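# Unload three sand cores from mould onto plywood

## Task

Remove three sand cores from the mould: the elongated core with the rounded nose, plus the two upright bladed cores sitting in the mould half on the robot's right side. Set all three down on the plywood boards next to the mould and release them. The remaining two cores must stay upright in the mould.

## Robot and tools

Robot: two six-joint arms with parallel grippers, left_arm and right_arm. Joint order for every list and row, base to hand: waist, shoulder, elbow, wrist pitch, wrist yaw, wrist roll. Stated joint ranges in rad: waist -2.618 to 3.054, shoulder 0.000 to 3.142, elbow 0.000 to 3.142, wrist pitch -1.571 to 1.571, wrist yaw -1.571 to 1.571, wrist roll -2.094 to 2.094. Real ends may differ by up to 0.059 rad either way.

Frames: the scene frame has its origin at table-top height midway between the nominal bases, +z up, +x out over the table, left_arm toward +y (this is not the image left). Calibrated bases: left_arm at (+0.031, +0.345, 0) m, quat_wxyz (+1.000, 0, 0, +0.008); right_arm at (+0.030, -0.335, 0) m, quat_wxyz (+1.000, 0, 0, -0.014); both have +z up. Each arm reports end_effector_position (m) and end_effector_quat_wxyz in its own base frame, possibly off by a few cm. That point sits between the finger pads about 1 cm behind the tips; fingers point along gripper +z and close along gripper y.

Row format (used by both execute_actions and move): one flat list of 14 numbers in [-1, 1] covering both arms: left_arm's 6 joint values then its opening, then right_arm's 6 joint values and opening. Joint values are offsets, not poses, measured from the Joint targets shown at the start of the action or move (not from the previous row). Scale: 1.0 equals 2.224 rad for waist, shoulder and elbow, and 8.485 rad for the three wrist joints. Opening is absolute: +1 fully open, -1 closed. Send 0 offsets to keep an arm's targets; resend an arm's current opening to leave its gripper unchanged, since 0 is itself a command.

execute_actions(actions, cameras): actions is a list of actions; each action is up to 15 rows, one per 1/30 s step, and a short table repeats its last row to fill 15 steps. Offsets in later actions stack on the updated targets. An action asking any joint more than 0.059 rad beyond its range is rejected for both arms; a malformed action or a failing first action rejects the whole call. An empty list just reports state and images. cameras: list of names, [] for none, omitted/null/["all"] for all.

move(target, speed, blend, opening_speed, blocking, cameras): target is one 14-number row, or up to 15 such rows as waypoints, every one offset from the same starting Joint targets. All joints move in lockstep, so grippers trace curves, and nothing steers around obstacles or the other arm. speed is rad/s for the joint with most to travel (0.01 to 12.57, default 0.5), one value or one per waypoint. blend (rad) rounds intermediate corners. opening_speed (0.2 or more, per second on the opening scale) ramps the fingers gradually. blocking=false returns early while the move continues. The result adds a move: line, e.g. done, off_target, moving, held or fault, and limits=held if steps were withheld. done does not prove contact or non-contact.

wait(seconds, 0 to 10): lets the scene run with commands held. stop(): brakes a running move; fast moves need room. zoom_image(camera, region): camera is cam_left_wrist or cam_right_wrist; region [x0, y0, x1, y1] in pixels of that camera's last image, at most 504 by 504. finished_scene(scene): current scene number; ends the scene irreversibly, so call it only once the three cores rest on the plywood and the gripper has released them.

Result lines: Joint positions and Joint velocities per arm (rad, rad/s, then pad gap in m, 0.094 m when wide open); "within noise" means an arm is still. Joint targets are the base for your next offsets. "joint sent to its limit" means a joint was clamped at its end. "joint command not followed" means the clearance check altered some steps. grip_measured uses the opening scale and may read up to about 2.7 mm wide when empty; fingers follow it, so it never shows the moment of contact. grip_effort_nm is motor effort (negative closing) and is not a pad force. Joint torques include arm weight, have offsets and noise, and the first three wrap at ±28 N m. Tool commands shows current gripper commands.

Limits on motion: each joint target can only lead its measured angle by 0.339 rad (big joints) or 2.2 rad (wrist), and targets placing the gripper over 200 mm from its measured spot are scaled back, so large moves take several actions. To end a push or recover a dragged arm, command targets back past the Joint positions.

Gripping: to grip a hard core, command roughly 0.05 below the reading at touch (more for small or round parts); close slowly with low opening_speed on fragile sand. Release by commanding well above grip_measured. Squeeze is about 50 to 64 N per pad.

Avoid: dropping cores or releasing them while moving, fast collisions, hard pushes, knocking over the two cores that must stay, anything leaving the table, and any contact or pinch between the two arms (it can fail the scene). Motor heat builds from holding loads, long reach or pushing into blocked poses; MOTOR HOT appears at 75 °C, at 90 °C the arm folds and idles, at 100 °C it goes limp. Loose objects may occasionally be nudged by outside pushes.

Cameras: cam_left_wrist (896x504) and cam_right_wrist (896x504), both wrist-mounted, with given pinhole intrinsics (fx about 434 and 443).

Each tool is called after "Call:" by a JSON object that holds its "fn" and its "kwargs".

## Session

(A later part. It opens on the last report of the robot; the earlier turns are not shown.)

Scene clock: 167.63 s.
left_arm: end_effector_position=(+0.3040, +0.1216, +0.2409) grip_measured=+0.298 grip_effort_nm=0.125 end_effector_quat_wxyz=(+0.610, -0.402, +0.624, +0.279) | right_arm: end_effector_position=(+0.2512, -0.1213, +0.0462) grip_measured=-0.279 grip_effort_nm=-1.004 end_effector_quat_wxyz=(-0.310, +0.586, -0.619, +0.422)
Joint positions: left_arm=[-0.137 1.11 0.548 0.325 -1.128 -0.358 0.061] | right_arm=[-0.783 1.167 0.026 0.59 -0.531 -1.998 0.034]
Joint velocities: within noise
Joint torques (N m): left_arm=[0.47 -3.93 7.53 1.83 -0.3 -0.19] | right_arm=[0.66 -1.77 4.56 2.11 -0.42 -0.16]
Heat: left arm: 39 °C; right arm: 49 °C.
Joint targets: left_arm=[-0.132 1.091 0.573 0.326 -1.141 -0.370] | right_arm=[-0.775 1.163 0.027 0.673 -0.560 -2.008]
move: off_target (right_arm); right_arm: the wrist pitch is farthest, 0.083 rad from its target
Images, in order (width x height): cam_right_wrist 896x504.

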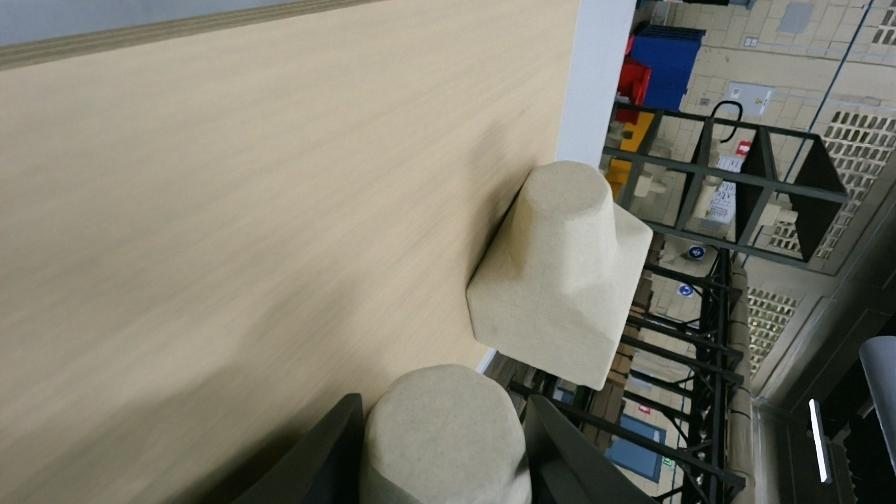

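Call:
{"fn": "move", "kwargs": {"target": [0,0,0,0,0,0,0.3,0,0.0108,-0.0027,0.0038,0,0,-0.6], "speed": 0.08, "cameras": []}}

Call:
{"fn": "move", "kwargs": {"target": [0,0,0,0,0,0,0.3,0,0.0112,-0.0022,0.0042,0,0,-0.6], "speed": 0.08, "cameras": ["cam_right_wrist"]}}

Scene clock: 171.57 s.
left_arm: end_effector_position=(+0.3040, +0.1216, +0.2409) grip_measured=+0.298 grip_effort_nm=0.120 end_effector_quat_wxyz=(+0.610, -0.402, +0.624, +0.279) | right_arm: end_effector_position=(+0.2517, -0.1218, +0.0454) grip_measured=-0.279 grip_effort_nm=-1.009 end_effector_quat_wxyz=(-0.309, +0.586, -0.617, +0.425)
Joint positions: left_arm=[-0.137 1.11 0.548 0.325 -1.128 -0.358 0.061] | right_arm=[-0.783 1.19 0.02 0.625 -0.531 -1.999 0.034]
Joint velocities: within noise
Joint torques (N m): left_arm=[0.38 -3.86 7.49 1.8 -0.3 -0.19] | right_arm=[0.66 -1.83 4.38 2.07 -0.43 -0.14]
Heat: left arm: 39 °C; right arm: 49 °C.
Joint targets: left_arm=[-0.132 1.091 0.573 0.326 -1.141 -0.370] | right_arm=[-0.775 1.187 0.021 0.705 -0.560 -2.008]
move: off_target (right_arm); right_arm: the wrist pitch is farthest, 0.081 rad from its target
No camera images: "cameras" was empty.

Scene clock: 172.40 s.
left_arm: end_effector_position=(+0.3040, +0.1216, +0.2409) grip_measured=+0.298 grip_effort_nm=0.115 end_effector_quat_wxyz=(+0.610, -0.402, +0.624, +0.279) | right_arm: end_effector_position=(+0.2524, -0.1226, +0.0450) grip_measured=-0.279 grip_effort_nm=-1.009 end_effector_quat_wxyz=(-0.309, +0.586, -0.614, +0.429)
Joint positions: left_arm=[-0.137 1.11 0.548 0.325 -1.128 -0.358 0.061] | right_arm=[-0.783 1.215 0.016 0.662 -0.531 -2 0.034]
Joint velocities: within noise
Joint torques (N m): left_arm=[0.46 -3.82 7.5 1.82 -0.26 -0.21] | right_arm=[0.68 -1.8 4.22 2.07 -0.42 -0.13]
Heat: left arm: 39 °C; right arm: 49 °C.
Joint targets: left_arm=[-0.132 1.091 0.573 0.326 -1.141 -0.370] | right_arm=[-0.775 1.212 0.016 0.741 -0.560 -2.008]
move: off_target (right_arm); right_arm: the wrist pitch is farthest, 0.079 rad from its target
Images, in order (width x height): cam_right_wrist 896x504.

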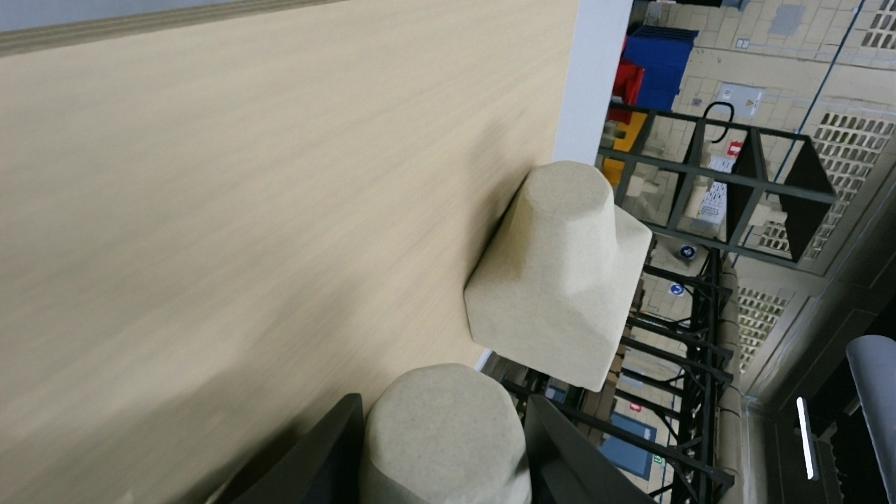

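Call:
{"fn": "move", "kwargs": {"target": [0,0,0,0,0,0,0.3,0,0.0112,-0.0022,0.0036,0,0,-0.6], "speed": 0.08, "cameras": ["cam_right_wrist"]}}

Call:
{"fn": "zoom_image", "kwargs": {"camera": "cam_right_wrist", "region": [60, 380, 460, 504]}}

Scene clock: 178.73 s.
left_arm: end_effector_position=(+0.3040, +0.1216, +0.2409) grip_measured=+0.298 grip_effort_nm=0.125 end_effector_quat_wxyz=(+0.610, -0.402, +0.624, +0.279) | right_arm: end_effector_position=(+0.2531, -0.1229, +0.0445) grip_measured=-0.279 grip_effort_nm=-1.009 end_effector_quat_wxyz=(-0.310, +0.586, -0.612, +0.432)
Joint positions: left_arm=[-0.137 1.11 0.548 0.325 -1.128 -0.358 0.061] | right_arm=[-0.783 1.239 0.012 0.697 -0.532 -2.001 0.034]
Joint velocities: within noise
Joint torques (N m): left_arm=[0.49 -3.81 7.51 1.82 -0.3 -0.18] | right_arm=[0.68 -1.84 4.16 2.01 -0.41 -0.12]
Heat: left arm: 39 °C; right arm: 50 °C.
Joint targets: left_arm=[-0.132 1.091 0.573 0.326 -1.141 -0.370] | right_arm=[-0.775 1.237 0.011 0.771 -0.560 -2.008]
move: off_target (right_arm); right_arm: the wrist pitch is farthest, 0.074 rad from its target
Images, in order (width x height): cam_right_wrist 896x504.

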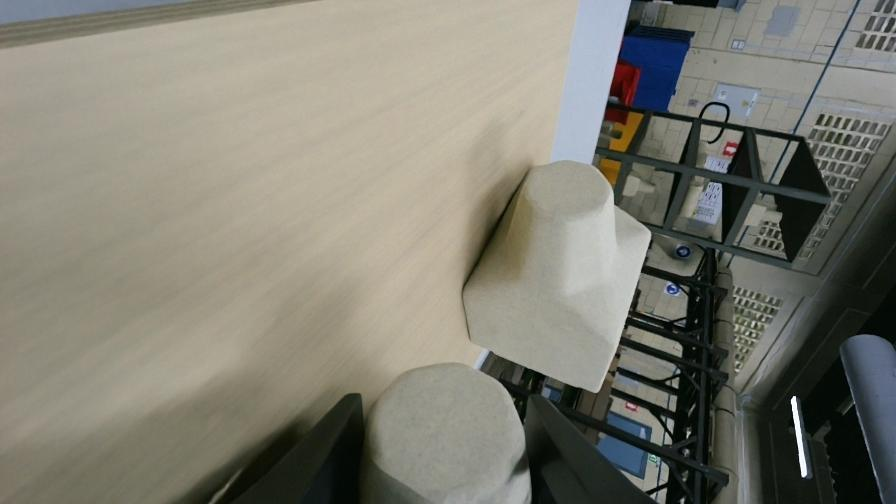

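Scaled by 1.260.

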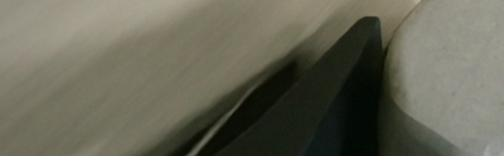

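Call:
{"fn": "move", "kwargs": {"target": [[0,0,0,0,0,0,0.3,0,0,0,0,0,0,-0.02],[0,0,0,0,0,0,0.3,-0.183,-0.3179,0.0355,-0.1168,-0.0377,-0.0097,-0.02]], "speed": 0.4, "opening_speed": 0.4, "cameras": ["cam_right_wrist","cam_left_wrist"]}}

Scene clock: 187.53 s.
left_arm: end_effector_position=(+0.3040, +0.1216, +0.2409) grip_measured=+0.298 grip_effort_nm=0.125 end_effector_quat_wxyz=(+0.610, -0.402, +0.624, +0.279) | right_arm: end_effector_position=(+0.1957, -0.1177, +0.0756) grip_measured=-0.023 grip_effort_nm=0.168 end_effector_quat_wxyz=(+0.348, -0.523, +0.659, -0.414)
Joint positions: left_arm=[-0.137 1.11 0.548 0.325 -1.128 -0.358 0.061] | right_arm=[-1.175 0.539 0.057 -0.2 -0.852 -2.091 0.046]
Joint velocities: within noise
Joint torques (N m): left_arm=[0.54 -3.88 7.57 1.8 -0.32 -0.22] | right_arm=[-0.64 0.18 8.62 0.98 -0.49 -0.04]
Heat: left arm: 39 °C; right arm: 48 °C.
Joint targets: left_arm=[-0.132 1.091 0.573 0.326 -1.141 -0.370] | right_arm=[-1.183 0.530 0.090 -0.220 -0.880 -2.090]
move: done

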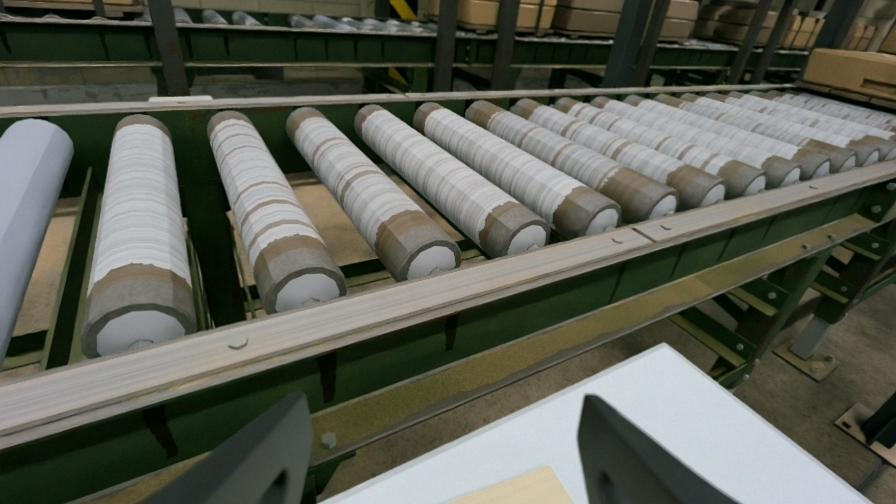

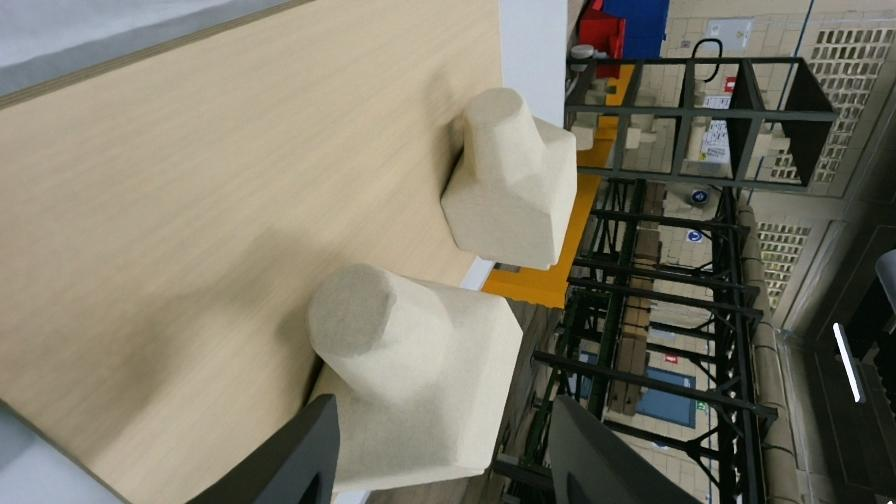

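Call:
{"fn": "finished_scene", "kwargs": {"scene": 2}}

The scene is finished: the task was done.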